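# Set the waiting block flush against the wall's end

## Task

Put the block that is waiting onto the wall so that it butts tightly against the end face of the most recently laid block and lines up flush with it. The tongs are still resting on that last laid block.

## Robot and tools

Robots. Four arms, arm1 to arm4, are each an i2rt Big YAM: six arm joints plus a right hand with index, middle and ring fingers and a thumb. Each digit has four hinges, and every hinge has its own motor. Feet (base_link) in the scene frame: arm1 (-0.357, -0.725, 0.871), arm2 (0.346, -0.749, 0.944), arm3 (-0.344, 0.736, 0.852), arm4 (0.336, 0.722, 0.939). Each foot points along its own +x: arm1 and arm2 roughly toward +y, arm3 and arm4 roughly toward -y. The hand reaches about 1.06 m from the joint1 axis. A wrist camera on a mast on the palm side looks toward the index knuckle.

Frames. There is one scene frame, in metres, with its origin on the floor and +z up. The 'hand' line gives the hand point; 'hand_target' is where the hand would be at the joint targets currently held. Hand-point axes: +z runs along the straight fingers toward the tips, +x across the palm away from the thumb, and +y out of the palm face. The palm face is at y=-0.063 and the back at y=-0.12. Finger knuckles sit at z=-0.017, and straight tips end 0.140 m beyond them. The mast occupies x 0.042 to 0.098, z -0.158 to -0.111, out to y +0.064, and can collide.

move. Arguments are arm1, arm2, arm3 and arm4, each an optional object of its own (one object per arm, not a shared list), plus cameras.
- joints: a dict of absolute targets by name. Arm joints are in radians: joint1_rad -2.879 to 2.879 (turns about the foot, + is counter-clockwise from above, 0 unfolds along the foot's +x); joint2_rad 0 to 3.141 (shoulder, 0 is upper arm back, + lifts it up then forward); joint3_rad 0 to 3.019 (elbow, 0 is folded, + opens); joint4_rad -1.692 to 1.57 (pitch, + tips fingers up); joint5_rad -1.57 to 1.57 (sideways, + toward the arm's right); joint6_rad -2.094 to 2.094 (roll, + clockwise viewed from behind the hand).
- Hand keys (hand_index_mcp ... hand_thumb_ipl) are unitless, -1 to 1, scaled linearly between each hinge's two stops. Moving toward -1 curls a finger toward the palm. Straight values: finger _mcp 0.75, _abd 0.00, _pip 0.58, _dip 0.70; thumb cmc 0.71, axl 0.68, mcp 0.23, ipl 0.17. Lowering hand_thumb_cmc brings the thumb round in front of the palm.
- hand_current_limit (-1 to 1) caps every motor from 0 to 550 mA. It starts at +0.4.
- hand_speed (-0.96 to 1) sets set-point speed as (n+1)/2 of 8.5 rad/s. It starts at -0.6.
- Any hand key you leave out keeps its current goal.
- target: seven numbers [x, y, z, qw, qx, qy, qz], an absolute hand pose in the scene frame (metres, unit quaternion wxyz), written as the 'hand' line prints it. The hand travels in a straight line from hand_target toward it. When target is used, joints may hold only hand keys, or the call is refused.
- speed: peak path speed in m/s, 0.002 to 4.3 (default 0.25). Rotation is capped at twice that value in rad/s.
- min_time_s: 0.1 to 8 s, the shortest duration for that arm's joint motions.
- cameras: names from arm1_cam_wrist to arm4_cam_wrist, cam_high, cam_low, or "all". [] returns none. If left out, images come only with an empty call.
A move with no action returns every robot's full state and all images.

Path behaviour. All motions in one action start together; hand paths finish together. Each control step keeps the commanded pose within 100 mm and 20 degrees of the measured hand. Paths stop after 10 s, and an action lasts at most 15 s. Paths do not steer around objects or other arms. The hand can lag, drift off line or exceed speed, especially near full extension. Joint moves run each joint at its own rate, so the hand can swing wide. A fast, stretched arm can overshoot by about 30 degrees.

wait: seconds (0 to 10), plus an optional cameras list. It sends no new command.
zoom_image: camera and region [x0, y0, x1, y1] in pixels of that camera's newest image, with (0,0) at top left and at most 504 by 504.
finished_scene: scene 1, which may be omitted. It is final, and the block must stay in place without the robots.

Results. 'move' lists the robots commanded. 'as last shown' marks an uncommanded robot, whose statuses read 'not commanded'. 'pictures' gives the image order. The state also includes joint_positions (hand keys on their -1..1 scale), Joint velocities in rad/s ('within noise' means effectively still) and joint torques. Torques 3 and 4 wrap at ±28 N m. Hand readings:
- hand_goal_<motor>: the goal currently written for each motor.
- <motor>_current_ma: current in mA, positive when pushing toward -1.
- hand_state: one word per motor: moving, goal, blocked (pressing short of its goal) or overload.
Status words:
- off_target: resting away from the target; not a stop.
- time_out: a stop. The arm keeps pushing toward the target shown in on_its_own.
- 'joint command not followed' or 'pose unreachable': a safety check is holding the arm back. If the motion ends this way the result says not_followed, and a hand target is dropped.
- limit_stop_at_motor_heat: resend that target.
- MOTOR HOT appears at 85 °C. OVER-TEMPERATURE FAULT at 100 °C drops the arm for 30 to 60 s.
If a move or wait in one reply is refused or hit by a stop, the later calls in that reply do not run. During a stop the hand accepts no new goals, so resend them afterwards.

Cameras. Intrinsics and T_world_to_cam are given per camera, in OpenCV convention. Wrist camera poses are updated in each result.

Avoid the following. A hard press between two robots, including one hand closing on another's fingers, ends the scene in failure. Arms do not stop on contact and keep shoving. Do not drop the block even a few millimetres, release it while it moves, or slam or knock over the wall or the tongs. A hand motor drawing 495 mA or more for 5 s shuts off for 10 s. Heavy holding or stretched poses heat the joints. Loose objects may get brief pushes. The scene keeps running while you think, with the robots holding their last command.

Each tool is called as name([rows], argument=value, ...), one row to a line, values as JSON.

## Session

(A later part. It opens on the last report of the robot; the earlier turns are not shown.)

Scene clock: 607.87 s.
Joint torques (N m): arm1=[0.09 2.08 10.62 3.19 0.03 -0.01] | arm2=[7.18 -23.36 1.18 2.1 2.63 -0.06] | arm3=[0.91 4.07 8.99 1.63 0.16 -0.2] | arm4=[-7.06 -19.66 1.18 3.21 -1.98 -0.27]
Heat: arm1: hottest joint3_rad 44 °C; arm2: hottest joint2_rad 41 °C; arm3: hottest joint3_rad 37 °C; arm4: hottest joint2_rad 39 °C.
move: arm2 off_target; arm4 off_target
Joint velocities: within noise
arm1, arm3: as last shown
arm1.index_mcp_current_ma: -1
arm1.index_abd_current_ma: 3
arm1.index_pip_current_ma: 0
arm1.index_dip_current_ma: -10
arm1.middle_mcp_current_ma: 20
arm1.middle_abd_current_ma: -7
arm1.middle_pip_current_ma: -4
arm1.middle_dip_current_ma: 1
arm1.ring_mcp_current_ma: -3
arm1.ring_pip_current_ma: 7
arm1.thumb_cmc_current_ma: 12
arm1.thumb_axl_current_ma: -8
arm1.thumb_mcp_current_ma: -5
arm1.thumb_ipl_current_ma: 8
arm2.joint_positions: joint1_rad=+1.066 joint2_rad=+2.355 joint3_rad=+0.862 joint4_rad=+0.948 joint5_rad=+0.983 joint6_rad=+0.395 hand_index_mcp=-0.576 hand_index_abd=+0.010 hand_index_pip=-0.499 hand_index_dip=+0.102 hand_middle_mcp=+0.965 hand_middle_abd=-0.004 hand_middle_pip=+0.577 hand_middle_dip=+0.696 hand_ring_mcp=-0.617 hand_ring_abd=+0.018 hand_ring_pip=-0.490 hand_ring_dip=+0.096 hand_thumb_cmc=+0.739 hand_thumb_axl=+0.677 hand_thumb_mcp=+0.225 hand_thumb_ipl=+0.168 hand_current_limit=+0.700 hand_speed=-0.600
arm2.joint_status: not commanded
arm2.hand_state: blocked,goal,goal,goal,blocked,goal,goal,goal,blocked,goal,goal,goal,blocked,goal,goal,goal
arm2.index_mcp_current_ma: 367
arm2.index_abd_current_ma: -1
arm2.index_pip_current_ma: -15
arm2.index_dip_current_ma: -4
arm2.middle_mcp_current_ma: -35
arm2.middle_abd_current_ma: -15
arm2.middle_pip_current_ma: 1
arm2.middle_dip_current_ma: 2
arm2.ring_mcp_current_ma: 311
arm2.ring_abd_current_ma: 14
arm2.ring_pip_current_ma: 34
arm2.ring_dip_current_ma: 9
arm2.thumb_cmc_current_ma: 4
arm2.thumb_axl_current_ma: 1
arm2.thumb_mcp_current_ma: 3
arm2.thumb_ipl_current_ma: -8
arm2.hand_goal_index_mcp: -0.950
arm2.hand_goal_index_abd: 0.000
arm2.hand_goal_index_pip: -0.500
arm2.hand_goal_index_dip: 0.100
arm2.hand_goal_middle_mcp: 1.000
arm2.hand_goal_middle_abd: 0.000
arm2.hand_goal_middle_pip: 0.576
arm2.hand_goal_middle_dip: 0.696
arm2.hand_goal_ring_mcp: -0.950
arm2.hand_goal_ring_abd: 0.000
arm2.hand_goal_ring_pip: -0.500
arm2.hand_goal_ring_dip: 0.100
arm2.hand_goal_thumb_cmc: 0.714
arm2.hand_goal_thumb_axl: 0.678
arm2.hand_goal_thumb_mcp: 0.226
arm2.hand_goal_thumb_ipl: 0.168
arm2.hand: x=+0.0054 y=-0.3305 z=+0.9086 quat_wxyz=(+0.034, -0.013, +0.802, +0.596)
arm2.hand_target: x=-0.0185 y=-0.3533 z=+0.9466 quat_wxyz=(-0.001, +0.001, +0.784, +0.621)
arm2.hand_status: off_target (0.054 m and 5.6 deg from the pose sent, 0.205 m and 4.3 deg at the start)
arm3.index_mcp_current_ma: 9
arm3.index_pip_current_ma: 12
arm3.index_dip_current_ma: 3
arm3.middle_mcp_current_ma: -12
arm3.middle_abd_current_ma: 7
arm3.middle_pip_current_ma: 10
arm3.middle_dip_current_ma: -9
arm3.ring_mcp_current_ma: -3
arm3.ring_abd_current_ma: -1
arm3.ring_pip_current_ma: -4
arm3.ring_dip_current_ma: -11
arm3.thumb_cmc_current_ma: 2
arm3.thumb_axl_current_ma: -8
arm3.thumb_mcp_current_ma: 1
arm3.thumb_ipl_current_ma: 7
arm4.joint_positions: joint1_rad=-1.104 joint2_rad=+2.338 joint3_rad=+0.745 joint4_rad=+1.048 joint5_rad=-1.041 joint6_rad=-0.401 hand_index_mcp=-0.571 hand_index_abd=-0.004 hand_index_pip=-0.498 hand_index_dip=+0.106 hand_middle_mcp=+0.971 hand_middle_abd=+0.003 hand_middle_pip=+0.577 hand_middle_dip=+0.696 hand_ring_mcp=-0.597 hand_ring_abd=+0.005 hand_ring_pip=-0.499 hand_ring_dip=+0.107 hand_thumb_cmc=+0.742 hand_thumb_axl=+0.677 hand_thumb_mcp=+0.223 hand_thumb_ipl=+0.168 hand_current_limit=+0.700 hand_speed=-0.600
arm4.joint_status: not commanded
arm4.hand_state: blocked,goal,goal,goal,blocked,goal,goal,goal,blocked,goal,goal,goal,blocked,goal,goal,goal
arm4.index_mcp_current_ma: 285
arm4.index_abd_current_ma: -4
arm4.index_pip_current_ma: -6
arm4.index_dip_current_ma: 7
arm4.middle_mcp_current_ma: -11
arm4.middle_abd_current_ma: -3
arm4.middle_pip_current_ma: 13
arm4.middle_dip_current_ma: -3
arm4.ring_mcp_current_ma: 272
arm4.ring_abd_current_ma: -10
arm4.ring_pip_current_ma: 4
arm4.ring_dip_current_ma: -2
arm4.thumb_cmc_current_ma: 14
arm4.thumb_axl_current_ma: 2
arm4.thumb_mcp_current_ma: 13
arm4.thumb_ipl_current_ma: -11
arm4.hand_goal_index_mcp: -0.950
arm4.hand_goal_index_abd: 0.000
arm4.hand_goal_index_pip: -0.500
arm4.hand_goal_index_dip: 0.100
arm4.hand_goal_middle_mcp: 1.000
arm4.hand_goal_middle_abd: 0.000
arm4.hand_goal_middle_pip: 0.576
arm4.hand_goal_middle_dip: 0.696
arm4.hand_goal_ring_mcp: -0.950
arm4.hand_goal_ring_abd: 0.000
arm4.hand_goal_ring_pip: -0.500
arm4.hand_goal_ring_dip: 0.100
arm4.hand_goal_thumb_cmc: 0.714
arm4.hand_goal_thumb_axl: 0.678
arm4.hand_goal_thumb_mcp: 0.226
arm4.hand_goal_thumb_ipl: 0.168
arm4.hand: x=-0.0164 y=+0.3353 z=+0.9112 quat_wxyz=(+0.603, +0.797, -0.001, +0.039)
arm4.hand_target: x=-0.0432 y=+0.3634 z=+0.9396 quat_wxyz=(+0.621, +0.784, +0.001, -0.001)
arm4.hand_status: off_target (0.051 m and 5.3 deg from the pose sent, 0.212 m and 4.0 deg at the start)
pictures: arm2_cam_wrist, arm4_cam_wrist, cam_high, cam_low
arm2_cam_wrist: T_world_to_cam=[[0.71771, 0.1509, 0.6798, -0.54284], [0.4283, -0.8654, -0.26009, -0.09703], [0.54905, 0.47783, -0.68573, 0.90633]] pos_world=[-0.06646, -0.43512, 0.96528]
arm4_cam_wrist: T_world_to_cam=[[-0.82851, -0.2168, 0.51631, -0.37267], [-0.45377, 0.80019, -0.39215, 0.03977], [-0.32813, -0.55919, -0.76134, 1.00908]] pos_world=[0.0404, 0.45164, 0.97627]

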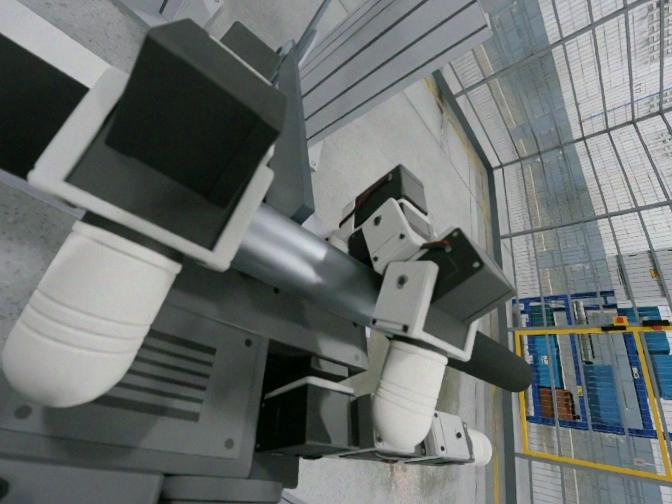

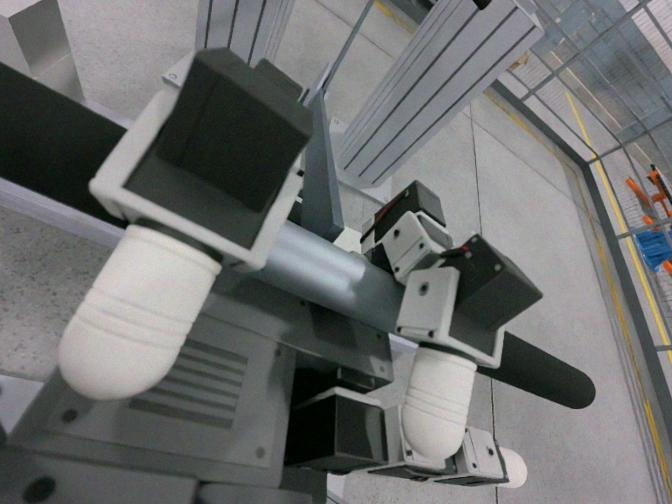

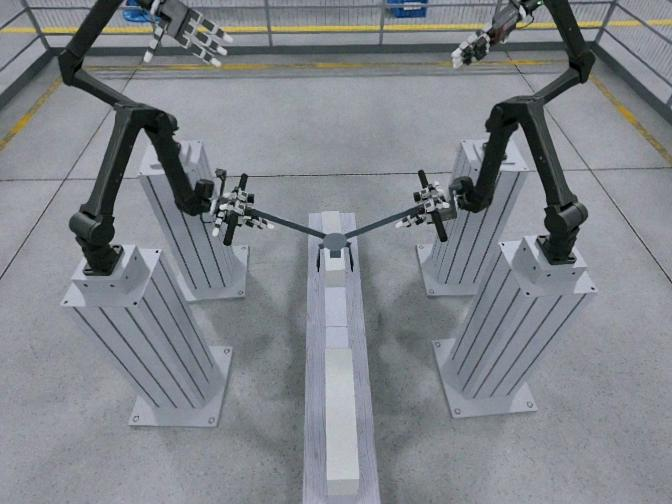

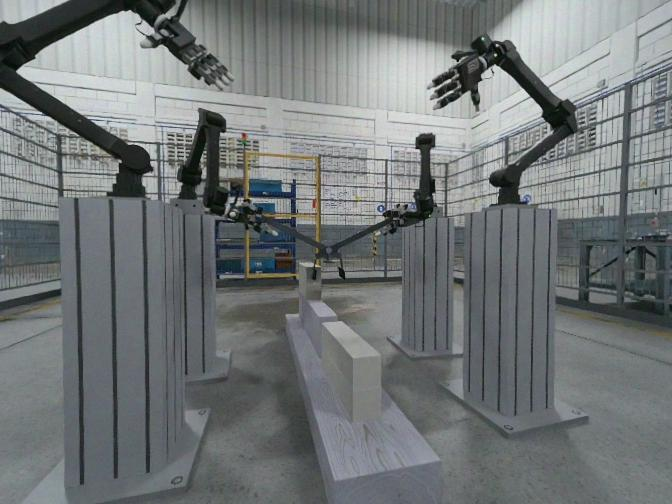

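move(arm2={"target": [-0.1500, -0.355, 0.91, -0.041, 0.0326, 0.7815, 0.6217], "speed": 0.09}, arm4={"target": [-0.205, 0.365, 0.90, 0.6217, 0.7815, 0.0326, -0.041], "speed": 0.09})

move(arm2={"target": [-0.2900, -0.358, 0.86, -0.041, 0.0326, 0.7815, 0.6217], "speed": 0.09}, arm4={"target": [-0.355, 0.368, 0.85, 0.6217, 0.7815, 0.0326, -0.041], "speed": 0.09}, cameras=["cam_low", "cam_high", "arm2_cam_wrist", "arm4_cam_wrist", "arm1_cam_wrist", "arm3_cam_wrist"])

zoom_image(camera="cam_low", region=[180, 170, 460, 400])

zoom_image(camera="cam_high", region=[200, 110, 470, 300])

Scene clock: 637.00 s.
Joint torques (N m): arm1=[0.09 1.85 10.59 3.18 0.04 -0.02] | arm2=[7.41 -28.1 4.64 1.81 3.55 0.01] | arm3=[0.85 4.19 9.01 1.62 0.15 -0.2] | arm4=[-8.06 -24.64 6.53 2.74 -2.49 -0.27]
Heat: arm1: hottest joint3_rad 44 °C; arm2: hottest joint2_rad 43 °C; arm3: hottest joint3_rad 37 °C; arm4: hottest joint2_rad 39 °C.
move: arm2 off_target; arm4 off_target
Joint velocities: within noise
arm1, arm3: as last shown
arm1.index_mcp_current_ma: 10
arm1.index_abd_current_ma: -8
arm1.index_pip_current_ma: 4
arm1.index_dip_current_ma: -13
arm1.middle_mcp_current_ma: 11
arm1.middle_abd_current_ma: -9
arm1.middle_dip_current_ma: 0
arm1.ring_mcp_current_ma: 1
arm1.ring_abd_current_ma: 1
arm1.ring_pip_current_ma: 11
arm1.ring_dip_current_ma: -10
arm1.thumb_cmc_current_ma: 1
arm1.thumb_axl_current_ma: -9
arm1.thumb_mcp_current_ma: 0
arm1.thumb_ipl_current_ma: 0
arm2.joint_positions: joint1_rad=+1.176 joint2_rad=+2.541 joint3_rad=+1.237 joint4_rad=+0.633 joint5_rad=+1.042 joint6_rad=+0.596 hand_index_mcp=-0.562 hand_index_abd=+0.007 hand_index_pip=-0.499 hand_index_dip=+0.102 hand_middle_mcp=+0.965 hand_middle_abd=-0.004 hand_middle_pip=+0.577 hand_middle_dip=+0.696 hand_ring_mcp=-0.616 hand_ring_abd=+0.037 hand_ring_pip=-0.470 hand_ring_dip=+0.096 hand_thumb_cmc=+0.739 hand_thumb_axl=+0.677 hand_thumb_mcp=+0.225 hand_thumb_ipl=+0.168 hand_current_limit=+0.700 hand_speed=-0.600
arm2.joint_status: not commanded
arm2.hand_state: blocked,goal,goal,goal,blocked,goal,goal,goal,blocked,blocked,blocked,goal,blocked,goal,goal,goal
arm2.index_mcp_current_ma: 401
arm2.index_abd_current_ma: 10
arm2.index_pip_current_ma: 5
arm2.index_dip_current_ma: -5
arm2.middle_mcp_current_ma: -8
arm2.middle_abd_current_ma: -15
arm2.middle_pip_current_ma: 18
arm2.middle_dip_current_ma: 0
arm2.ring_mcp_current_ma: 322
arm2.ring_abd_current_ma: 21
arm2.ring_pip_current_ma: 27
arm2.ring_dip_current_ma: 13
arm2.thumb_cmc_current_ma: 6
arm2.thumb_axl_current_ma: -1
arm2.thumb_mcp_current_ma: 0
arm2.thumb_ipl_current_ma: 2
arm2.hand_goal_index_mcp: -0.950
arm2.hand_goal_index_abd: 0.000
arm2.hand_goal_index_pip: -0.500
arm2.hand_goal_index_dip: 0.100
arm2.hand_goal_middle_mcp: 1.000
arm2.hand_goal_middle_abd: 0.000
arm2.hand_goal_middle_pip: 0.576
arm2.hand_goal_middle_dip: 0.696
arm2.hand_goal_ring_mcp: -0.950
arm2.hand_goal_ring_abd: 0.000
arm2.hand_goal_ring_pip: -0.500
arm2.hand_goal_ring_dip: 0.100
arm2.hand_goal_thumb_cmc: 0.714
arm2.hand_goal_thumb_axl: 0.678
arm2.hand_goal_thumb_mcp: 0.226
arm2.hand_goal_thumb_ipl: 0.168
arm2.hand: x=-0.1068 y=-0.3274 z=+0.8444 quat_wxyz=(+0.007, +0.006, +0.810, +0.586)
arm2.hand_target: x=-0.1472 y=-0.3544 z=+0.9053 quat_wxyz=(-0.043, +0.035, +0.784, +0.619)
arm2.hand_status: off_target (0.083 m and 8.2 deg from the pose sent, 0.157 m and 10.7 deg at the start)
arm3.index_mcp_current_ma: 12
arm3.index_abd_current_ma: -4
arm3.index_pip_current_ma: 9
arm3.index_dip_current_ma: 4
arm3.middle_mcp_current_ma: -2
arm3.middle_abd_current_ma: 4
arm3.middle_pip_current_ma: 5
arm3.ring_mcp_current_ma: -2
arm3.ring_abd_current_ma: -3
arm3.ring_dip_current_ma: -9
arm3.thumb_cmc_current_ma: 3
arm3.thumb_mcp_current_ma: -3
arm3.thumb_ipl_current_ma: 11
arm4.joint_positions: joint1_rad=-1.217 joint2_rad=+2.533 joint3_rad=+1.197 joint4_rad=+0.625 joint5_rad=-1.124 joint6_rad=-0.639 hand_index_mcp=-0.570 hand_index_abd=-0.004 hand_index_pip=-0.498 hand_index_dip=+0.106 hand_middle_mcp=+0.969 hand_middle_abd=+0.003 hand_middle_pip=+0.577 hand_middle_dip=+0.696 hand_ring_mcp=-0.598 hand_ring_abd=+0.002 hand_ring_pip=-0.499 hand_ring_dip=+0.107 hand_thumb_cmc=+0.742 hand_thumb_axl=+0.677 hand_thumb_mcp=+0.223 hand_thumb_ipl=+0.168 hand_current_limit=+0.700 hand_speed=-0.600
arm4.joint_status: not commanded
arm4.hand_state: blocked,goal,goal,goal,blocked,goal,goal,goal,blocked,goal,goal,goal,blocked,goal,goal,goal
arm4.index_mcp_current_ma: 295
arm4.index_abd_current_ma: -14
arm4.index_pip_current_ma: -6
arm4.index_dip_current_ma: 7
arm4.middle_mcp_current_ma: -17
arm4.middle_abd_current_ma: 0
arm4.middle_pip_current_ma: 10
arm4.middle_dip_current_ma: -24
arm4.ring_mcp_current_ma: 260
arm4.ring_abd_current_ma: 5
arm4.ring_pip_current_ma: -2
arm4.ring_dip_current_ma: -9
arm4.thumb_cmc_current_ma: 14
arm4.thumb_axl_current_ma: 6
arm4.thumb_mcp_current_ma: 11
arm4.thumb_ipl_current_ma: 2
arm4.hand_goal_index_mcp: -0.950
arm4.hand_goal_index_abd: 0.000
arm4.hand_goal_index_pip: -0.500
arm4.hand_goal_index_dip: 0.100
arm4.hand_goal_middle_mcp: 1.000
arm4.hand_goal_middle_abd: 0.000
arm4.hand_goal_middle_pip: 0.576
arm4.hand_goal_middle_dip: 0.696
arm4.hand_goal_ring_mcp: -0.950
arm4.hand_goal_ring_abd: 0.000
arm4.hand_goal_ring_pip: -0.500
arm4.hand_goal_ring_dip: 0.100
arm4.hand_goal_thumb_cmc: 0.714
arm4.hand_goal_thumb_axl: 0.678
arm4.hand_goal_thumb_mcp: 0.226
arm4.hand_goal_thumb_ipl: 0.168
arm4.hand: x=-0.1484 y=+0.3218 z=+0.8463 quat_wxyz=(+0.595, +0.803, +0.024, +0.022)
arm4.hand_target: x=-0.2006 y=+0.3651 z=+0.8970 quat_wxyz=(+0.619, +0.784, +0.034, -0.043)
arm4.hand_status: off_target (0.089 m and 8.3 deg from the pose sent, 0.191 m and 10.4 deg at the start)
pictures: none

Scene clock: 639.67 s.
Joint torques (N m): arm1=[0.09 1.9 10.62 3.18 0.03 -0.01] | arm2=[6.12 -30.74 7.2 2.21 2.72 -0.11] | arm3=[0.97 4.25 8.98 1.62 0.15 -0.2] | arm4=[-6.65 -27.87 9.83 2.76 -2.26 -0.1]
Heat: arm1: hottest joint3_rad 44 °C; arm2: hottest joint2_rad 44 °C; arm3: hottest joint3_rad 37 °C; arm4: hottest joint2_rad 39 °C.
move: arm2 off_target; arm4 off_target
Joint velocities: within noise
arm1, arm3: as last shown
arm1.index_mcp_current_ma: 5
arm1.index_abd_current_ma: -11
arm1.index_pip_current_ma: -7
arm1.index_dip_current_ma: -4
arm1.middle_mcp_current_ma: 2
arm1.middle_abd_current_ma: -12
arm1.middle_pip_current_ma: -3
arm1.middle_dip_current_ma: -5
arm1.ring_mcp_current_ma: -4
arm1.ring_pip_current_ma: 9
arm1.ring_dip_current_ma: -14
arm1.thumb_cmc_current_ma: -1
arm1.thumb_axl_current_ma: 4
arm1.thumb_mcp_current_ma: -5
arm1.thumb_ipl_current_ma: 2
arm2.joint_positions: joint1_rad=+1.245 joint2_rad=+2.892 joint3_rad=+1.712 joint4_rad=+0.409 joint5_rad=+1.105 joint6_rad=+0.668 hand_index_mcp=-0.561 hand_index_abd=+0.004 hand_index_pip=-0.499 hand_index_dip=+0.102 hand_middle_mcp=+0.982 hand_middle_abd=-0.004 hand_middle_pip=+0.577 hand_middle_dip=+0.696 hand_ring_mcp=-0.644 hand_ring_abd=+0.020 hand_ring_pip=-0.467 hand_ring_dip=+0.097 hand_thumb_cmc=+0.739 hand_thumb_axl=+0.677 hand_thumb_mcp=+0.225 hand_thumb_ipl=+0.168 hand_current_limit=+0.700 hand_speed=-0.600
arm2.joint_status: not commanded
arm2.hand_state: blocked,goal,goal,goal,goal,goal,goal,goal,blocked,blocked,blocked,goal,blocked,goal,goal,goal
arm2.index_mcp_current_ma: 399
arm2.index_abd_current_ma: 9
arm2.index_pip_current_ma: -9
arm2.index_dip_current_ma: -3
arm2.middle_mcp_current_ma: -10
arm2.middle_abd_current_ma: -6
arm2.middle_pip_current_ma: 11
arm2.middle_dip_current_ma: -3
arm2.ring_mcp_current_ma: 296
arm2.ring_abd_current_ma: 9
arm2.ring_pip_current_ma: 21
arm2.ring_dip_current_ma: 5
arm2.thumb_cmc_current_ma: 6
arm2.thumb_axl_current_ma: 3
arm2.thumb_mcp_current_ma: -5
arm2.thumb_ipl_current_ma: 0
arm2.hand_goal_index_mcp: -0.950
arm2.hand_goal_index_abd: 0.000
arm2.hand_goal_index_pip: -0.500
arm2.hand_goal_index_dip: 0.100
arm2.hand_goal_middle_mcp: 1.000
arm2.hand_goal_middle_abd: 0.000
arm2.hand_goal_middle_pip: 0.576
arm2.hand_goal_middle_dip: 0.696
arm2.hand_goal_ring_mcp: -0.950
arm2.hand_goal_ring_abd: 0.000
arm2.hand_goal_ring_pip: -0.500
arm2.hand_goal_ring_dip: 0.100
arm2.hand_goal_thumb_cmc: 0.714
arm2.hand_goal_thumb_axl: 0.678
arm2.hand_goal_thumb_mcp: 0.226
arm2.hand_goal_thumb_ipl: 0.168
arm2.on_its_own: hand_ring_mcp moved -0.028 toward your old target -0.950
arm2.hand: x=-0.1900 y=-0.3341 z=+0.7249 quat_wxyz=(+0.024, -0.005, +0.810, +0.586)
arm2.hand_target: x=-0.2445 y=-0.3497 z=+0.8014 quat_wxyz=(-0.042, +0.035, +0.784, +0.619)
arm2.hand_status: off_target (0.170 m and 10.1 deg from the pose sent, 0.186 m and 8.3 deg at the start; pose on its path clipped on 56 of 80 steps)
arm3.index_mcp_current_ma: 7
arm3.index_abd_current_ma: -5
arm3.index_pip_current_ma: 10
arm3.index_dip_current_ma: 3
arm3.middle_mcp_current_ma: -7
arm3.middle_abd_current_ma: 10
arm3.middle_pip_current_ma: 8
arm3.middle_dip_current_ma: -8
arm3.ring_mcp_current_ma: -6
arm3.ring_abd_current_ma: -6
arm3.ring_pip_current_ma: -9
arm3.ring_dip_current_ma: -7
arm3.thumb_cmc_current_ma: 9
arm3.thumb_mcp_current_ma: -2
arm3.thumb_ipl_current_ma: 12
arm4.joint_positions: joint1_rad=-1.254 joint2_rad=+2.872 joint3_rad=+1.679 joint4_rad=+0.431 joint5_rad=-1.146 joint6_rad=-0.684 hand_index_mcp=-0.574 hand_index_abd=-0.004 hand_index_pip=-0.498 hand_index_dip=+0.106 hand_middle_mcp=+0.973 hand_middle_abd=+0.003 hand_middle_pip=+0.577 hand_middle_dip=+0.696 hand_ring_mcp=-0.634 hand_ring_abd=+0.005 hand_ring_pip=-0.497 hand_ring_dip=+0.107 hand_thumb_cmc=+0.742 hand_thumb_axl=+0.677 hand_thumb_mcp=+0.223 hand_thumb_ipl=+0.168 hand_current_limit=+0.700 hand_speed=-0.600
arm4.joint_status: not commanded
arm4.hand_state: blocked,goal,goal,goal,blocked,goal,goal,goal,blocked,goal,goal,goal,blocked,goal,goal,goal
arm4.index_mcp_current_ma: 287
arm4.index_abd_current_ma: -5
arm4.index_pip_current_ma: 9
arm4.index_dip_current_ma: -8
arm4.middle_mcp_current_ma: -23
arm4.middle_abd_current_ma: 6
arm4.middle_pip_current_ma: -1
arm4.middle_dip_current_ma: -4
arm4.ring_mcp_current_ma: 211
arm4.ring_abd_current_ma: -7
arm4.ring_pip_current_ma: 15
arm4.ring_dip_current_ma: -2
arm4.thumb_cmc_current_ma: 14
arm4.thumb_axl_current_ma: 16
arm4.thumb_mcp_current_ma: 0
arm4.thumb_ipl_current_ma: 13
arm4.hand_goal_index_mcp: -0.950
arm4.hand_goal_index_abd: 0.000
arm4.hand_goal_index_pip: -0.500
arm4.hand_goal_index_dip: 0.100
arm4.hand_goal_middle_mcp: 1.000
arm4.hand_goal_middle_abd: 0.000
arm4.hand_goal_middle_pip: 0.576
arm4.hand_goal_middle_dip: 0.696
arm4.hand_goal_ring_mcp: -0.950
arm4.hand_goal_ring_abd: 0.000
arm4.hand_goal_ring_pip: -0.500
arm4.hand_goal_ring_dip: 0.100
arm4.hand_goal_thumb_cmc: 0.714
arm4.hand_goal_thumb_axl: 0.678
arm4.hand_goal_thumb_mcp: 0.226
arm4.hand_goal_thumb_ipl: 0.168
arm4.on_its_own: hand_ring_mcp moved -0.037 toward your old target -0.950
arm4.hand: x=-0.2363 y=+0.3096 z=+0.7347 quat_wxyz=(+0.594, +0.804, +0.017, +0.023)
arm4.hand_target: x=-0.2985 y=+0.3453 z=+0.7991 quat_wxyz=(+0.619, +0.784, +0.034, -0.042)
arm4.hand_status: off_target (0.175 m and 8.6 deg from the pose sent, 0.212 m and 8.3 deg at the start; pose on its path clipped on 69 of 80 steps)
pictures: arm1_cam_wrist, arm2_cam_wrist, arm3_cam_wrist, arm4_cam_wrist, cam_high, cam_low
arm2_cam_wrist: T_world_to_cam=[[0.73429, 0.16773, 0.65778, -0.25241], [0.42161, -0.87213, -0.24826, -0.07631], [0.53203, 0.45962, -0.71112, 0.89851]] pos_world=[-0.26052, -0.43719, 0.78603]
arm4_cam_wrist: T_world_to_cam=[[-0.80018, -0.23748, 0.55075, -0.4815], [-0.48105, 0.80254, -0.35287, -0.14472], [-0.3582, -0.54729, -0.75641, 0.77375]] pos_world=[-0.17774, 0.42527, 0.79939]

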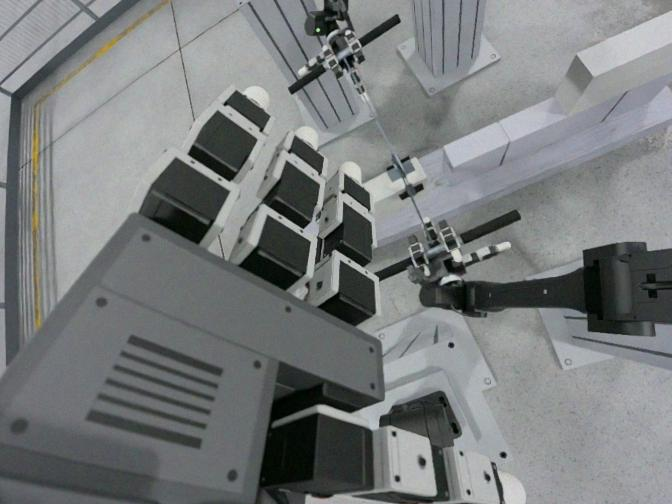

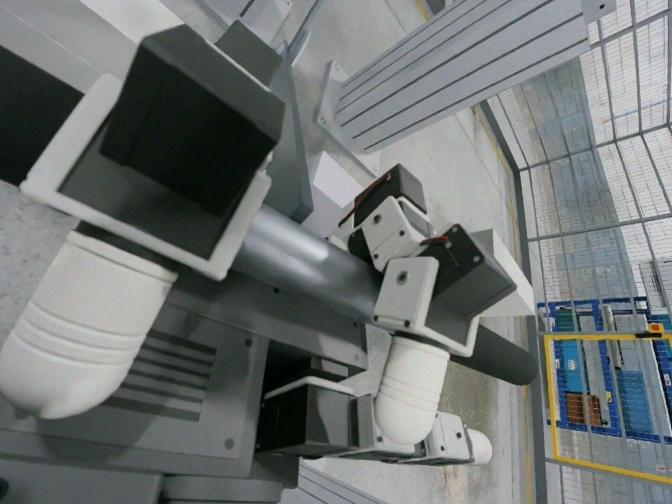

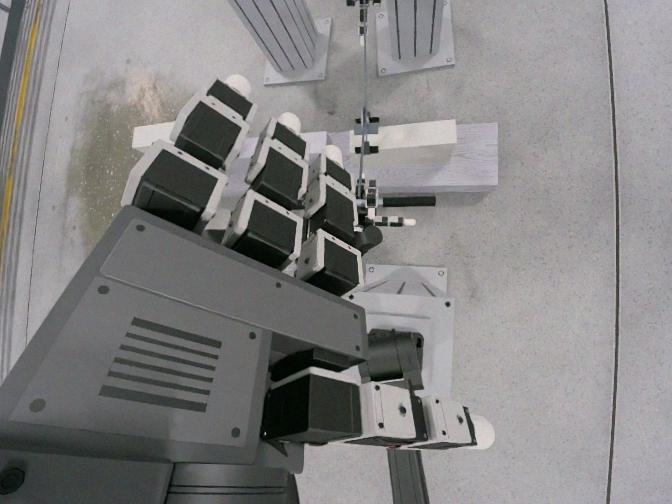

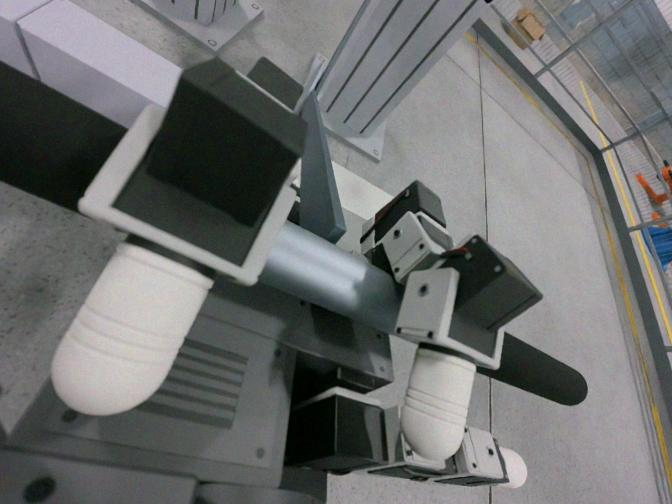

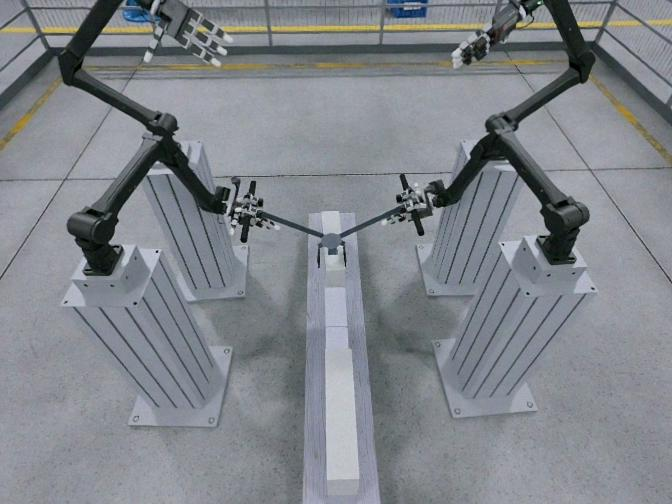

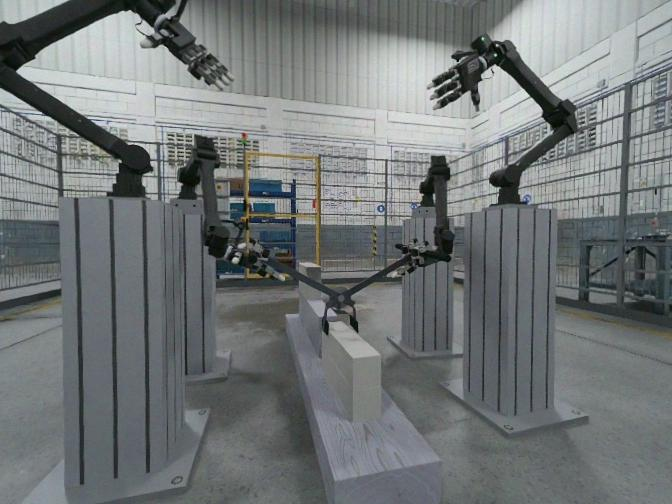

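Scaled by 1.800 from the camera's image (finer frame: 960x720).

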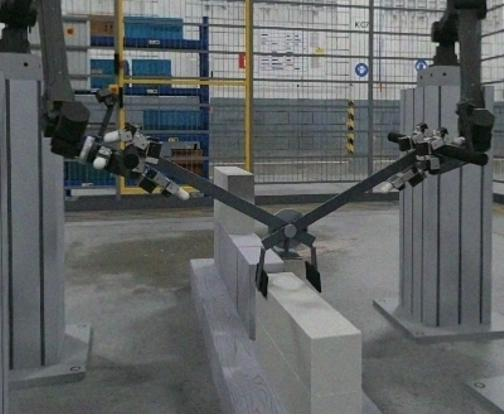

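Scaled by 1.867 from the camera's image (finer frame: 960x720).

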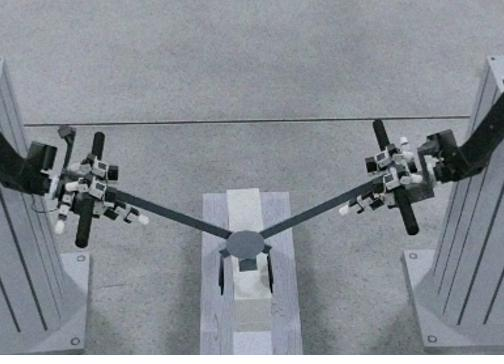

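move(cameras=["cam_low","cam_high"])

Scene clock: 663.93 s.
Joint torques (N m): arm1=[0.09 1.85 10.63 3.21 0.03 -0.01] | arm2=[6.07 -30.68 7.16 2.28 2.72 -0.1] | arm3=[0.97 4.19 9.01 1.65 0.15 -0.2] | arm4=[-6.77 -27.93 9.81 2.73 -2.27 -0.12]
Heat: arm1: hottest joint3_rad 44 °C; arm2: hottest joint2_rad 49 °C; arm3: hottest joint3_rad 37 °C; arm4: hottest joint2_rad 42 °C.
Joint velocities: within noise
arm1.joint_positions: joint1_rad=-0.140 joint2_rad=+0.642 joint3_rad=+1.354 joint4_rad=-1.269 joint5_rad=+0.066 joint6_rad=+1.174 hand_index_mcp=+0.755 hand_index_abd=+0.000 hand_index_pip=+0.577 hand_index_dip=+0.696 hand_middle_mcp=+0.755 hand_middle_abd=+0.000 hand_middle_pip=+0.577 hand_middle_dip=+0.696 hand_ring_mcp=+0.755 hand_ring_abd=+0.000 hand_ring_pip=+0.577 hand_ring_dip=+0.696 hand_thumb_cmc=+0.715 hand_thumb_axl=+0.677 hand_thumb_mcp=+0.226 hand_thumb_ipl=+0.168 hand_current_limit=+0.400 hand_speed=-0.600
arm1.joint_status: not commanded
arm1.hand_state: goal,goal,goal,goal,goal,goal,goal,goal,goal,goal,goal,goal,goal,goal,goal,goal
arm1.index_mcp_current_ma: -3
arm1.index_abd_current_ma: -9
arm1.index_pip_current_ma: -13
arm1.index_dip_current_ma: -5
arm1.middle_mcp_current_ma: 10
arm1.middle_abd_current_ma: -2
arm1.middle_pip_current_ma: -1
arm1.middle_dip_current_ma: -1
arm1.ring_mcp_current_ma: -5
arm1.ring_abd_current_ma: -4
arm1.ring_pip_current_ma: 8
arm1.ring_dip_current_ma: -3
arm1.thumb_cmc_current_ma: 17
arm1.thumb_axl_current_ma: -9
arm1.thumb_mcp_current_ma: -1
arm1.thumb_ipl_current_ma: 6
arm1.hand_goal_index_mcp: 0.754
arm1.hand_goal_index_abd: 0.000
arm1.hand_goal_index_pip: 0.576
arm1.hand_goal_index_dip: 0.696
arm1.hand_goal_middle_mcp: 0.754
arm1.hand_goal_middle_abd: 0.000
arm1.hand_goal_middle_pip: 0.576
arm1.hand_goal_middle_dip: 0.696
arm1.hand_goal_ring_mcp: 0.754
arm1.hand_goal_ring_abd: 0.000
arm1.hand_goal_ring_pip: 0.576
arm1.hand_goal_ring_dip: 0.696
arm1.hand_goal_thumb_cmc: 0.714
arm1.hand_goal_thumb_axl: 0.678
arm1.hand_goal_thumb_mcp: 0.226
arm1.hand_goal_thumb_ipl: 0.168
arm1.hand: x=-0.2360 y=-0.4807 z=+1.4166 quat_wxyz=(-0.234, +0.523, +0.696, +0.431) (m; scene frame)
arm1.hand_target: x=-0.2361 y=-0.4829 z=+1.4269 quat_wxyz=(-0.240, +0.520, +0.691, +0.440) (m; scene frame)
arm1.hand_status: not commanded
arm2.joint_positions: joint1_rad=+1.245 joint2_rad=+2.892 joint3_rad=+1.712 joint4_rad=+0.409 joint5_rad=+1.105 joint6_rad=+0.668 hand_index_mcp=-0.561 hand_index_abd=+0.004 hand_index_pip=-0.499 hand_index_dip=+0.102 hand_middle_mcp=+0.982 hand_middle_abd=-0.004 hand_middle_pip=+0.577 hand_middle_dip=+0.696 hand_ring_mcp=-0.644 hand_ring_abd=+0.020 hand_ring_pip=-0.467 hand_ring_dip=+0.097 hand_thumb_cmc=+0.739 hand_thumb_axl=+0.677 hand_thumb_mcp=+0.225 hand_thumb_ipl=+0.168 hand_current_limit=+0.700 hand_speed=-0.600
arm2.joint_status: not commanded
arm2.hand_state: blocked,goal,goal,goal,goal,goal,goal,goal,blocked,blocked,blocked,goal,blocked,goal,goal,goal
arm2.index_mcp_current_ma: 393
arm2.index_abd_current_ma: -9
arm2.index_pip_current_ma: -7
arm2.index_dip_current_ma: 10
arm2.middle_mcp_current_ma: -19
arm2.middle_abd_current_ma: -10
arm2.middle_pip_current_ma: 14
arm2.middle_dip_current_ma: 4
arm2.ring_mcp_current_ma: 287
arm2.ring_abd_current_ma: 29
arm2.ring_pip_current_ma: 22
arm2.ring_dip_current_ma: 16
arm2.thumb_cmc_current_ma: 4
arm2.thumb_axl_current_ma: 8
arm2.thumb_mcp_current_ma: -5
arm2.thumb_ipl_current_ma: 0
arm2.hand_goal_index_mcp: -0.950
arm2.hand_goal_index_abd: 0.000
arm2.hand_goal_index_pip: -0.500
arm2.hand_goal_index_dip: 0.100
arm2.hand_goal_middle_mcp: 1.000
arm2.hand_goal_middle_abd: 0.000
arm2.hand_goal_middle_pip: 0.576
arm2.hand_goal_middle_dip: 0.696
arm2.hand_goal_ring_mcp: -0.950
arm2.hand_goal_ring_abd: 0.000
arm2.hand_goal_ring_pip: -0.500
arm2.hand_goal_ring_dip: 0.100
arm2.hand_goal_thumb_cmc: 0.714
arm2.hand_goal_thumb_axl: 0.678
arm2.hand_goal_thumb_mcp: 0.226
arm2.hand_goal_thumb_ipl: 0.168
arm2.hand: x=-0.1900 y=-0.3341 z=+0.7249 quat_wxyz=(+0.024, -0.005, +0.810, +0.586) (m; scene frame)
arm2.hand_target: x=-0.2445 y=-0.3497 z=+0.8014 quat_wxyz=(-0.042, +0.035, +0.784, +0.619) (m; scene frame)
arm2.hand_status: off_target (0.170 m and 10.1 deg from the pose sent, 0.186 m and 8.3 deg at the start; pose on its path clipped on 56 of 80 steps)
arm3.joint_positions: joint1_rad=+0.296 joint2_rad=+0.560 joint3_rad=+1.336 joint4_rad=-1.386 joint5_rad=+0.016 joint6_rad=+1.066 hand_index_mcp=+0.755 hand_index_abd=+0.000 hand_index_pip=+0.577 hand_index_dip=+0.696 hand_middle_mcp=+0.755 hand_middle_abd=+0.000 hand_middle_pip=+0.577 hand_middle_dip=+0.696 hand_ring_mcp=+0.755 hand_ring_abd=+0.000 hand_ring_pip=+0.577 hand_ring_dip=+0.696 hand_thumb_cmc=+0.715 hand_thumb_axl=+0.677 hand_thumb_mcp=+0.226 hand_thumb_ipl=+0.168 hand_current_limit=+0.400 hand_speed=-0.600
arm3.joint_status: not commanded
arm3.hand_state: goal,goal,goal,goal,goal,goal,goal,goal,goal,goal,goal,goal,goal,goal,goal,goal
arm3.index_mcp_current_ma: 15
arm3.index_abd_current_ma: -1
arm3.index_pip_current_ma: 11
arm3.index_dip_current_ma: 2
arm3.middle_mcp_current_ma: -4
arm3.middle_abd_current_ma: 4
arm3.middle_pip_current_ma: 8
arm3.middle_dip_current_ma: -10
arm3.ring_mcp_current_ma: -9
arm3.ring_abd_current_ma: -1
arm3.ring_pip_current_ma: -2
arm3.ring_dip_current_ma: -15
arm3.thumb_cmc_current_ma: 7
arm3.thumb_axl_current_ma: -4
arm3.thumb_mcp_current_ma: -2
arm3.thumb_ipl_current_ma: 5
arm3.hand_goal_index_mcp: 0.754
arm3.hand_goal_index_abd: 0.000
arm3.hand_goal_index_pip: 0.576
arm3.hand_goal_index_dip: 0.696
arm3.hand_goal_middle_mcp: 0.754
arm3.hand_goal_middle_abd: 0.000
arm3.hand_goal_middle_pip: 0.576
arm3.hand_goal_middle_dip: 0.696
arm3.hand_goal_ring_mcp: 0.754
arm3.hand_goal_ring_abd: 0.000
arm3.hand_goal_ring_pip: 0.576
arm3.hand_goal_ring_dip: 0.696
arm3.hand_goal_thumb_cmc: 0.714
arm3.hand_goal_thumb_axl: 0.678
arm3.hand_goal_thumb_mcp: 0.226
arm3.hand_goal_thumb_ipl: 0.168
arm3.hand: x=-0.3631 y=+0.4983 z=+1.3857 quat_wxyz=(+0.366, +0.820, -0.336, +0.285) (m; scene frame)
arm3.hand_target: x=-0.3636 y=+0.5002 z=+1.3981 quat_wxyz=(+0.376, +0.813, -0.334, +0.293) (m; scene frame)
arm3.hand_status: not commanded
arm4.joint_positions: joint1_rad=-1.254 joint2_rad=+2.872 joint3_rad=+1.679 joint4_rad=+0.431 joint5_rad=-1.146 joint6_rad=-0.684 hand_index_mcp=-0.574 hand_index_abd=-0.004 hand_index_pip=-0.498 hand_index_dip=+0.106 hand_middle_mcp=+0.973 hand_middle_abd=+0.003 hand_middle_pip=+0.577 hand_middle_dip=+0.696 hand_ring_mcp=-0.634 hand_ring_abd=+0.005 hand_ring_pip=-0.497 hand_ring_dip=+0.107 hand_thumb_cmc=+0.742 hand_thumb_axl=+0.677 hand_thumb_mcp=+0.223 hand_thumb_ipl=+0.168 hand_current_limit=+0.700 hand_speed=-0.600
arm4.joint_status: not commanded
arm4.hand_state: blocked,goal,goal,goal,blocked,goal,goal,goal,blocked,goal,goal,goal,blocked,goal,goal,goal
arm4.index_mcp_current_ma: 278
arm4.index_abd_current_ma: 3
arm4.index_pip_current_ma: -4
arm4.index_dip_current_ma: -5
arm4.middle_mcp_current_ma: -6
arm4.middle_abd_current_ma: 0
arm4.middle_pip_current_ma: 11
arm4.middle_dip_current_ma: -2
arm4.ring_mcp_current_ma: 226
arm4.ring_abd_current_ma: -13
arm4.ring_pip_current_ma: 8
arm4.ring_dip_current_ma: -11
arm4.thumb_cmc_current_ma: 21
arm4.thumb_axl_current_ma: 6
arm4.thumb_mcp_current_ma: 6
arm4.thumb_ipl_current_ma: 18
arm4.hand_goal_index_mcp: -0.950
arm4.hand_goal_index_abd: 0.000
arm4.hand_goal_index_pip: -0.500
arm4.hand_goal_index_dip: 0.100
arm4.hand_goal_middle_mcp: 1.000
arm4.hand_goal_middle_abd: 0.000
arm4.hand_goal_middle_pip: 0.576
arm4.hand_goal_middle_dip: 0.696
arm4.hand_goal_ring_mcp: -0.950
arm4.hand_goal_ring_abd: 0.000
arm4.hand_goal_ring_pip: -0.500
arm4.hand_goal_ring_dip: 0.100
arm4.hand_goal_thumb_cmc: 0.714
arm4.hand_goal_thumb_axl: 0.678
arm4.hand_goal_thumb_mcp: 0.226
arm4.hand_goal_thumb_ipl: 0.168
arm4.hand: x=-0.2363 y=+0.3096 z=+0.7347 quat_wxyz=(+0.594, +0.804, +0.017, +0.023) (m; scene frame)
arm4.hand_target: x=-0.2985 y=+0.3453 z=+0.7991 quat_wxyz=(+0.619, +0.784, +0.034, -0.042) (m; scene frame)
arm4.hand_status: off_target (0.175 m and 8.6 deg from the pose sent, 0.212 m and 8.3 deg at the start; pose on its path clipped on 69 of 80 steps)
pictures: cam_high, cam_low

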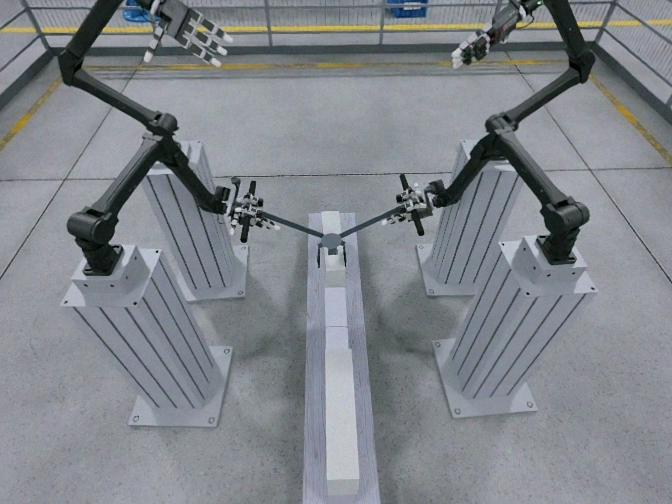

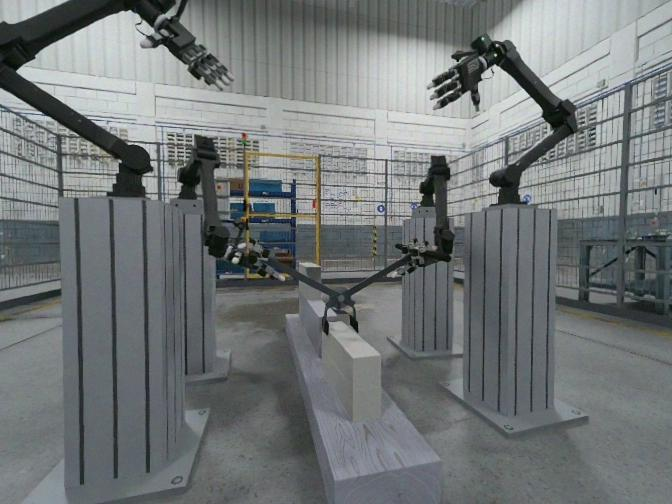

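move(arm2={"target": [-0.32, -0.357, 0.815, -0.041, 0.0326, 0.7815, 0.6217], "speed": 0.7}, arm4={"target": [-0.372, 0.353, 0.812, 0.6217, 0.7815, 0.0326, -0.041], "speed": 0.7}, cameras=["cam_low","cam_high"])

Scene clock: 685.13 s.
Joint torques (N m): arm1=[0.03 1.9 10.61 3.17 0.03 -0.01] | arm2=[6.59 -30.27 7.05 2.93 2.58 -0.14] | arm3=[1.08 4.19 9.01 1.66 0.15 -0.2] | arm4=[-4.95 -28.1 9.46 4.55 -1.82 0.01]
Heat: arm1: hottest joint3_rad 44 °C; arm2: hottest joint2_rad 51 °C; arm3: hottest joint3_rad 37 °C; arm4: hottest joint2_rad 44 °C.
move: arm2 off_target; arm4 off_target
Joint velocities: within noise
arm1, arm3: as last shown
arm1.index_mcp_current_ma: 3
arm1.index_abd_current_ma: -8
arm1.index_pip_current_ma: -7
arm1.index_dip_current_ma: -19
arm1.middle_mcp_current_ma: 6
arm1.middle_abd_current_ma: -6
arm1.middle_pip_current_ma: -7
arm1.middle_dip_current_ma: -3
arm1.ring_mcp_current_ma: -1
arm1.ring_pip_current_ma: -1
arm1.ring_dip_current_ma: -9
arm1.thumb_cmc_current_ma: 9
arm1.thumb_axl_current_ma: -6
arm1.thumb_mcp_current_ma: 0
arm1.thumb_ipl_current_ma: 7
arm2.joint_positions: joint1_rad=+1.240 joint2_rad=+3.071 joint3_rad=+1.918 joint4_rad=+0.371 joint5_rad=+1.105 joint6_rad=+0.670 hand_index_mcp=-0.558 hand_index_abd=+0.010 hand_index_pip=-0.499 hand_index_dip=+0.102 hand_middle_mcp=+0.981 hand_middle_abd=-0.004 hand_middle_pip=+0.577 hand_middle_dip=+0.696 hand_ring_mcp=-0.665 hand_ring_abd=-0.002 hand_ring_pip=-0.476 hand_ring_dip=+0.096 hand_thumb_cmc=+0.739 hand_thumb_axl=+0.677 hand_thumb_mcp=+0.225 hand_thumb_ipl=+0.168 hand_current_limit=+0.700 hand_speed=-0.600
arm2.joint_status: not commanded
arm2.hand_state: blocked,goal,goal,goal,goal,goal,goal,goal,blocked,goal,blocked,goal,blocked,goal,goal,goal
arm2.index_mcp_current_ma: 391
arm2.index_abd_current_ma: -8
arm2.index_pip_current_ma: -3
arm2.index_dip_current_ma: -19
arm2.middle_mcp_current_ma: -25
arm2.middle_abd_current_ma: -11
arm2.middle_pip_current_ma: -4
arm2.middle_dip_current_ma: 12
arm2.ring_mcp_current_ma: 268
arm2.ring_abd_current_ma: 1
arm2.ring_pip_current_ma: 25
arm2.ring_dip_current_ma: 9
arm2.thumb_cmc_current_ma: 13
arm2.thumb_axl_current_ma: 3
arm2.thumb_mcp_current_ma: -2
arm2.thumb_ipl_current_ma: 8
arm2.hand_goal_index_mcp: -0.950
arm2.hand_goal_index_abd: 0.000
arm2.hand_goal_index_pip: -0.500
arm2.hand_goal_index_dip: 0.100
arm2.hand_goal_middle_mcp: 1.000
arm2.hand_goal_middle_abd: 0.000
arm2.hand_goal_middle_pip: 0.576
arm2.hand_goal_middle_dip: 0.696
arm2.hand_goal_ring_mcp: -0.950
arm2.hand_goal_ring_abd: 0.000
arm2.hand_goal_ring_pip: -0.500
arm2.hand_goal_ring_dip: 0.100
arm2.hand_goal_thumb_cmc: 0.714
arm2.hand_goal_thumb_axl: 0.678
arm2.hand_goal_thumb_mcp: 0.226
arm2.hand_goal_thumb_ipl: 0.168
arm2.on_its_own: hand_ring_mcp moved -0.021 toward your old target -0.950
arm2.hand: x=-0.1951 y=-0.3282 z=+0.6590 quat_wxyz=(+0.029, -0.006, +0.811, +0.584)
arm2.hand_target: x=-0.2531 y=-0.3438 z=+0.7328 quat_wxyz=(-0.041, +0.035, +0.784, +0.618)
arm2.hand_status: off_target (0.202 m and 10.7 deg from the pose sent, 0.160 m and 10.1 deg at the start; pose on its path clipped on 44 of 47 steps)
arm3.index_mcp_current_ma: 11
arm3.index_pip_current_ma: 10
arm3.index_dip_current_ma: 4
arm3.middle_mcp_current_ma: -8
arm3.middle_abd_current_ma: 2
arm3.middle_pip_current_ma: 15
arm3.ring_mcp_current_ma: -2
arm3.ring_abd_current_ma: -3
arm3.ring_pip_current_ma: -8
arm3.ring_dip_current_ma: -12
arm3.thumb_cmc_current_ma: 0
arm3.thumb_axl_current_ma: -6
arm3.thumb_mcp_current_ma: -3
arm3.thumb_ipl_current_ma: 7
arm4.joint_positions: joint1_rad=-1.257 joint2_rad=+3.028 joint3_rad=+1.841 joint4_rad=+0.398 joint5_rad=-1.146 joint6_rad=-0.684 hand_index_mcp=-0.583 hand_index_abd=-0.002 hand_index_pip=-0.498 hand_index_dip=+0.106 hand_middle_mcp=+0.993 hand_middle_abd=+0.003 hand_middle_pip=+0.577 hand_middle_dip=+0.696 hand_ring_mcp=-0.636 hand_ring_abd=+0.017 hand_ring_pip=-0.498 hand_ring_dip=+0.107 hand_thumb_cmc=+0.742 hand_thumb_axl=+0.677 hand_thumb_mcp=+0.223 hand_thumb_ipl=+0.168 hand_current_limit=+0.700 hand_speed=-0.600
arm4.joint_status: not commanded
arm4.hand_state: blocked,goal,goal,goal,goal,goal,goal,goal,blocked,goal,goal,goal,blocked,goal,goal,goal
arm4.index_mcp_current_ma: 283
arm4.index_abd_current_ma: 2
arm4.index_pip_current_ma: -18
arm4.index_dip_current_ma: 9
arm4.middle_mcp_current_ma: -16
arm4.middle_abd_current_ma: -4
arm4.middle_pip_current_ma: 13
arm4.middle_dip_current_ma: -2
arm4.ring_mcp_current_ma: 219
arm4.ring_abd_current_ma: 2
arm4.ring_pip_current_ma: -3
arm4.ring_dip_current_ma: -9
arm4.thumb_cmc_current_ma: 8
arm4.thumb_axl_current_ma: 9
arm4.thumb_mcp_current_ma: 15
arm4.thumb_ipl_current_ma: -2
arm4.hand_goal_index_mcp: -0.950
arm4.hand_goal_index_abd: 0.000
arm4.hand_goal_index_pip: -0.500
arm4.hand_goal_index_dip: 0.100
arm4.hand_goal_middle_mcp: 1.000
arm4.hand_goal_middle_abd: 0.000
arm4.hand_goal_middle_pip: 0.576
arm4.hand_goal_middle_dip: 0.696
arm4.hand_goal_ring_mcp: -0.950
arm4.hand_goal_ring_abd: 0.000
arm4.hand_goal_ring_pip: -0.500
arm4.hand_goal_ring_dip: 0.100
arm4.hand_goal_thumb_cmc: 0.714
arm4.hand_goal_thumb_axl: 0.678
arm4.hand_goal_thumb_mcp: 0.226
arm4.hand_goal_thumb_ipl: 0.168
arm4.hand: x=-0.2402 y=+0.3105 z=+0.6719 quat_wxyz=(+0.590, +0.807, +0.009, +0.033)
arm4.hand_target: x=-0.3020 y=+0.3344 z=+0.7417 quat_wxyz=(+0.618, +0.784, +0.035, -0.041)
arm4.hand_status: off_target (0.197 m and 10.0 deg from the pose sent, 0.162 m and 8.6 deg at the start; pose on its path clipped on 45 of 47 steps)
pictures: cam_high, cam_low

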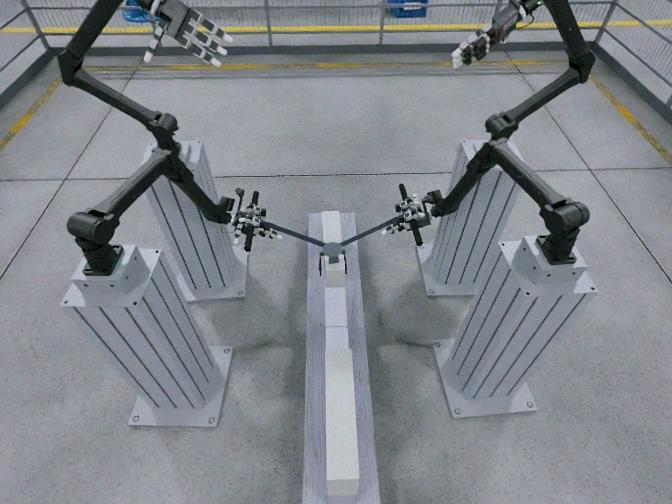

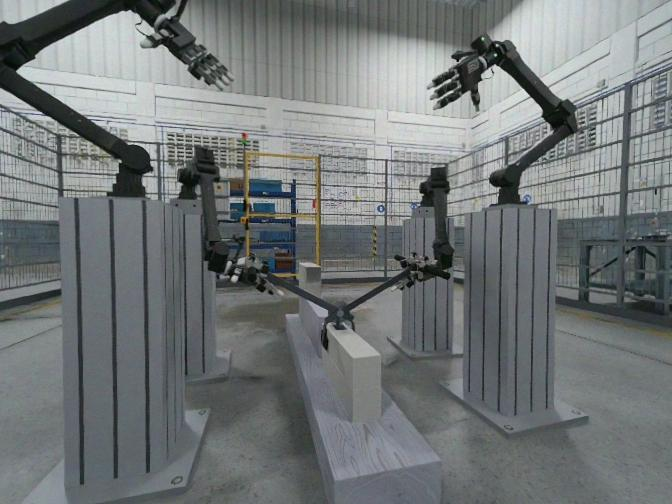

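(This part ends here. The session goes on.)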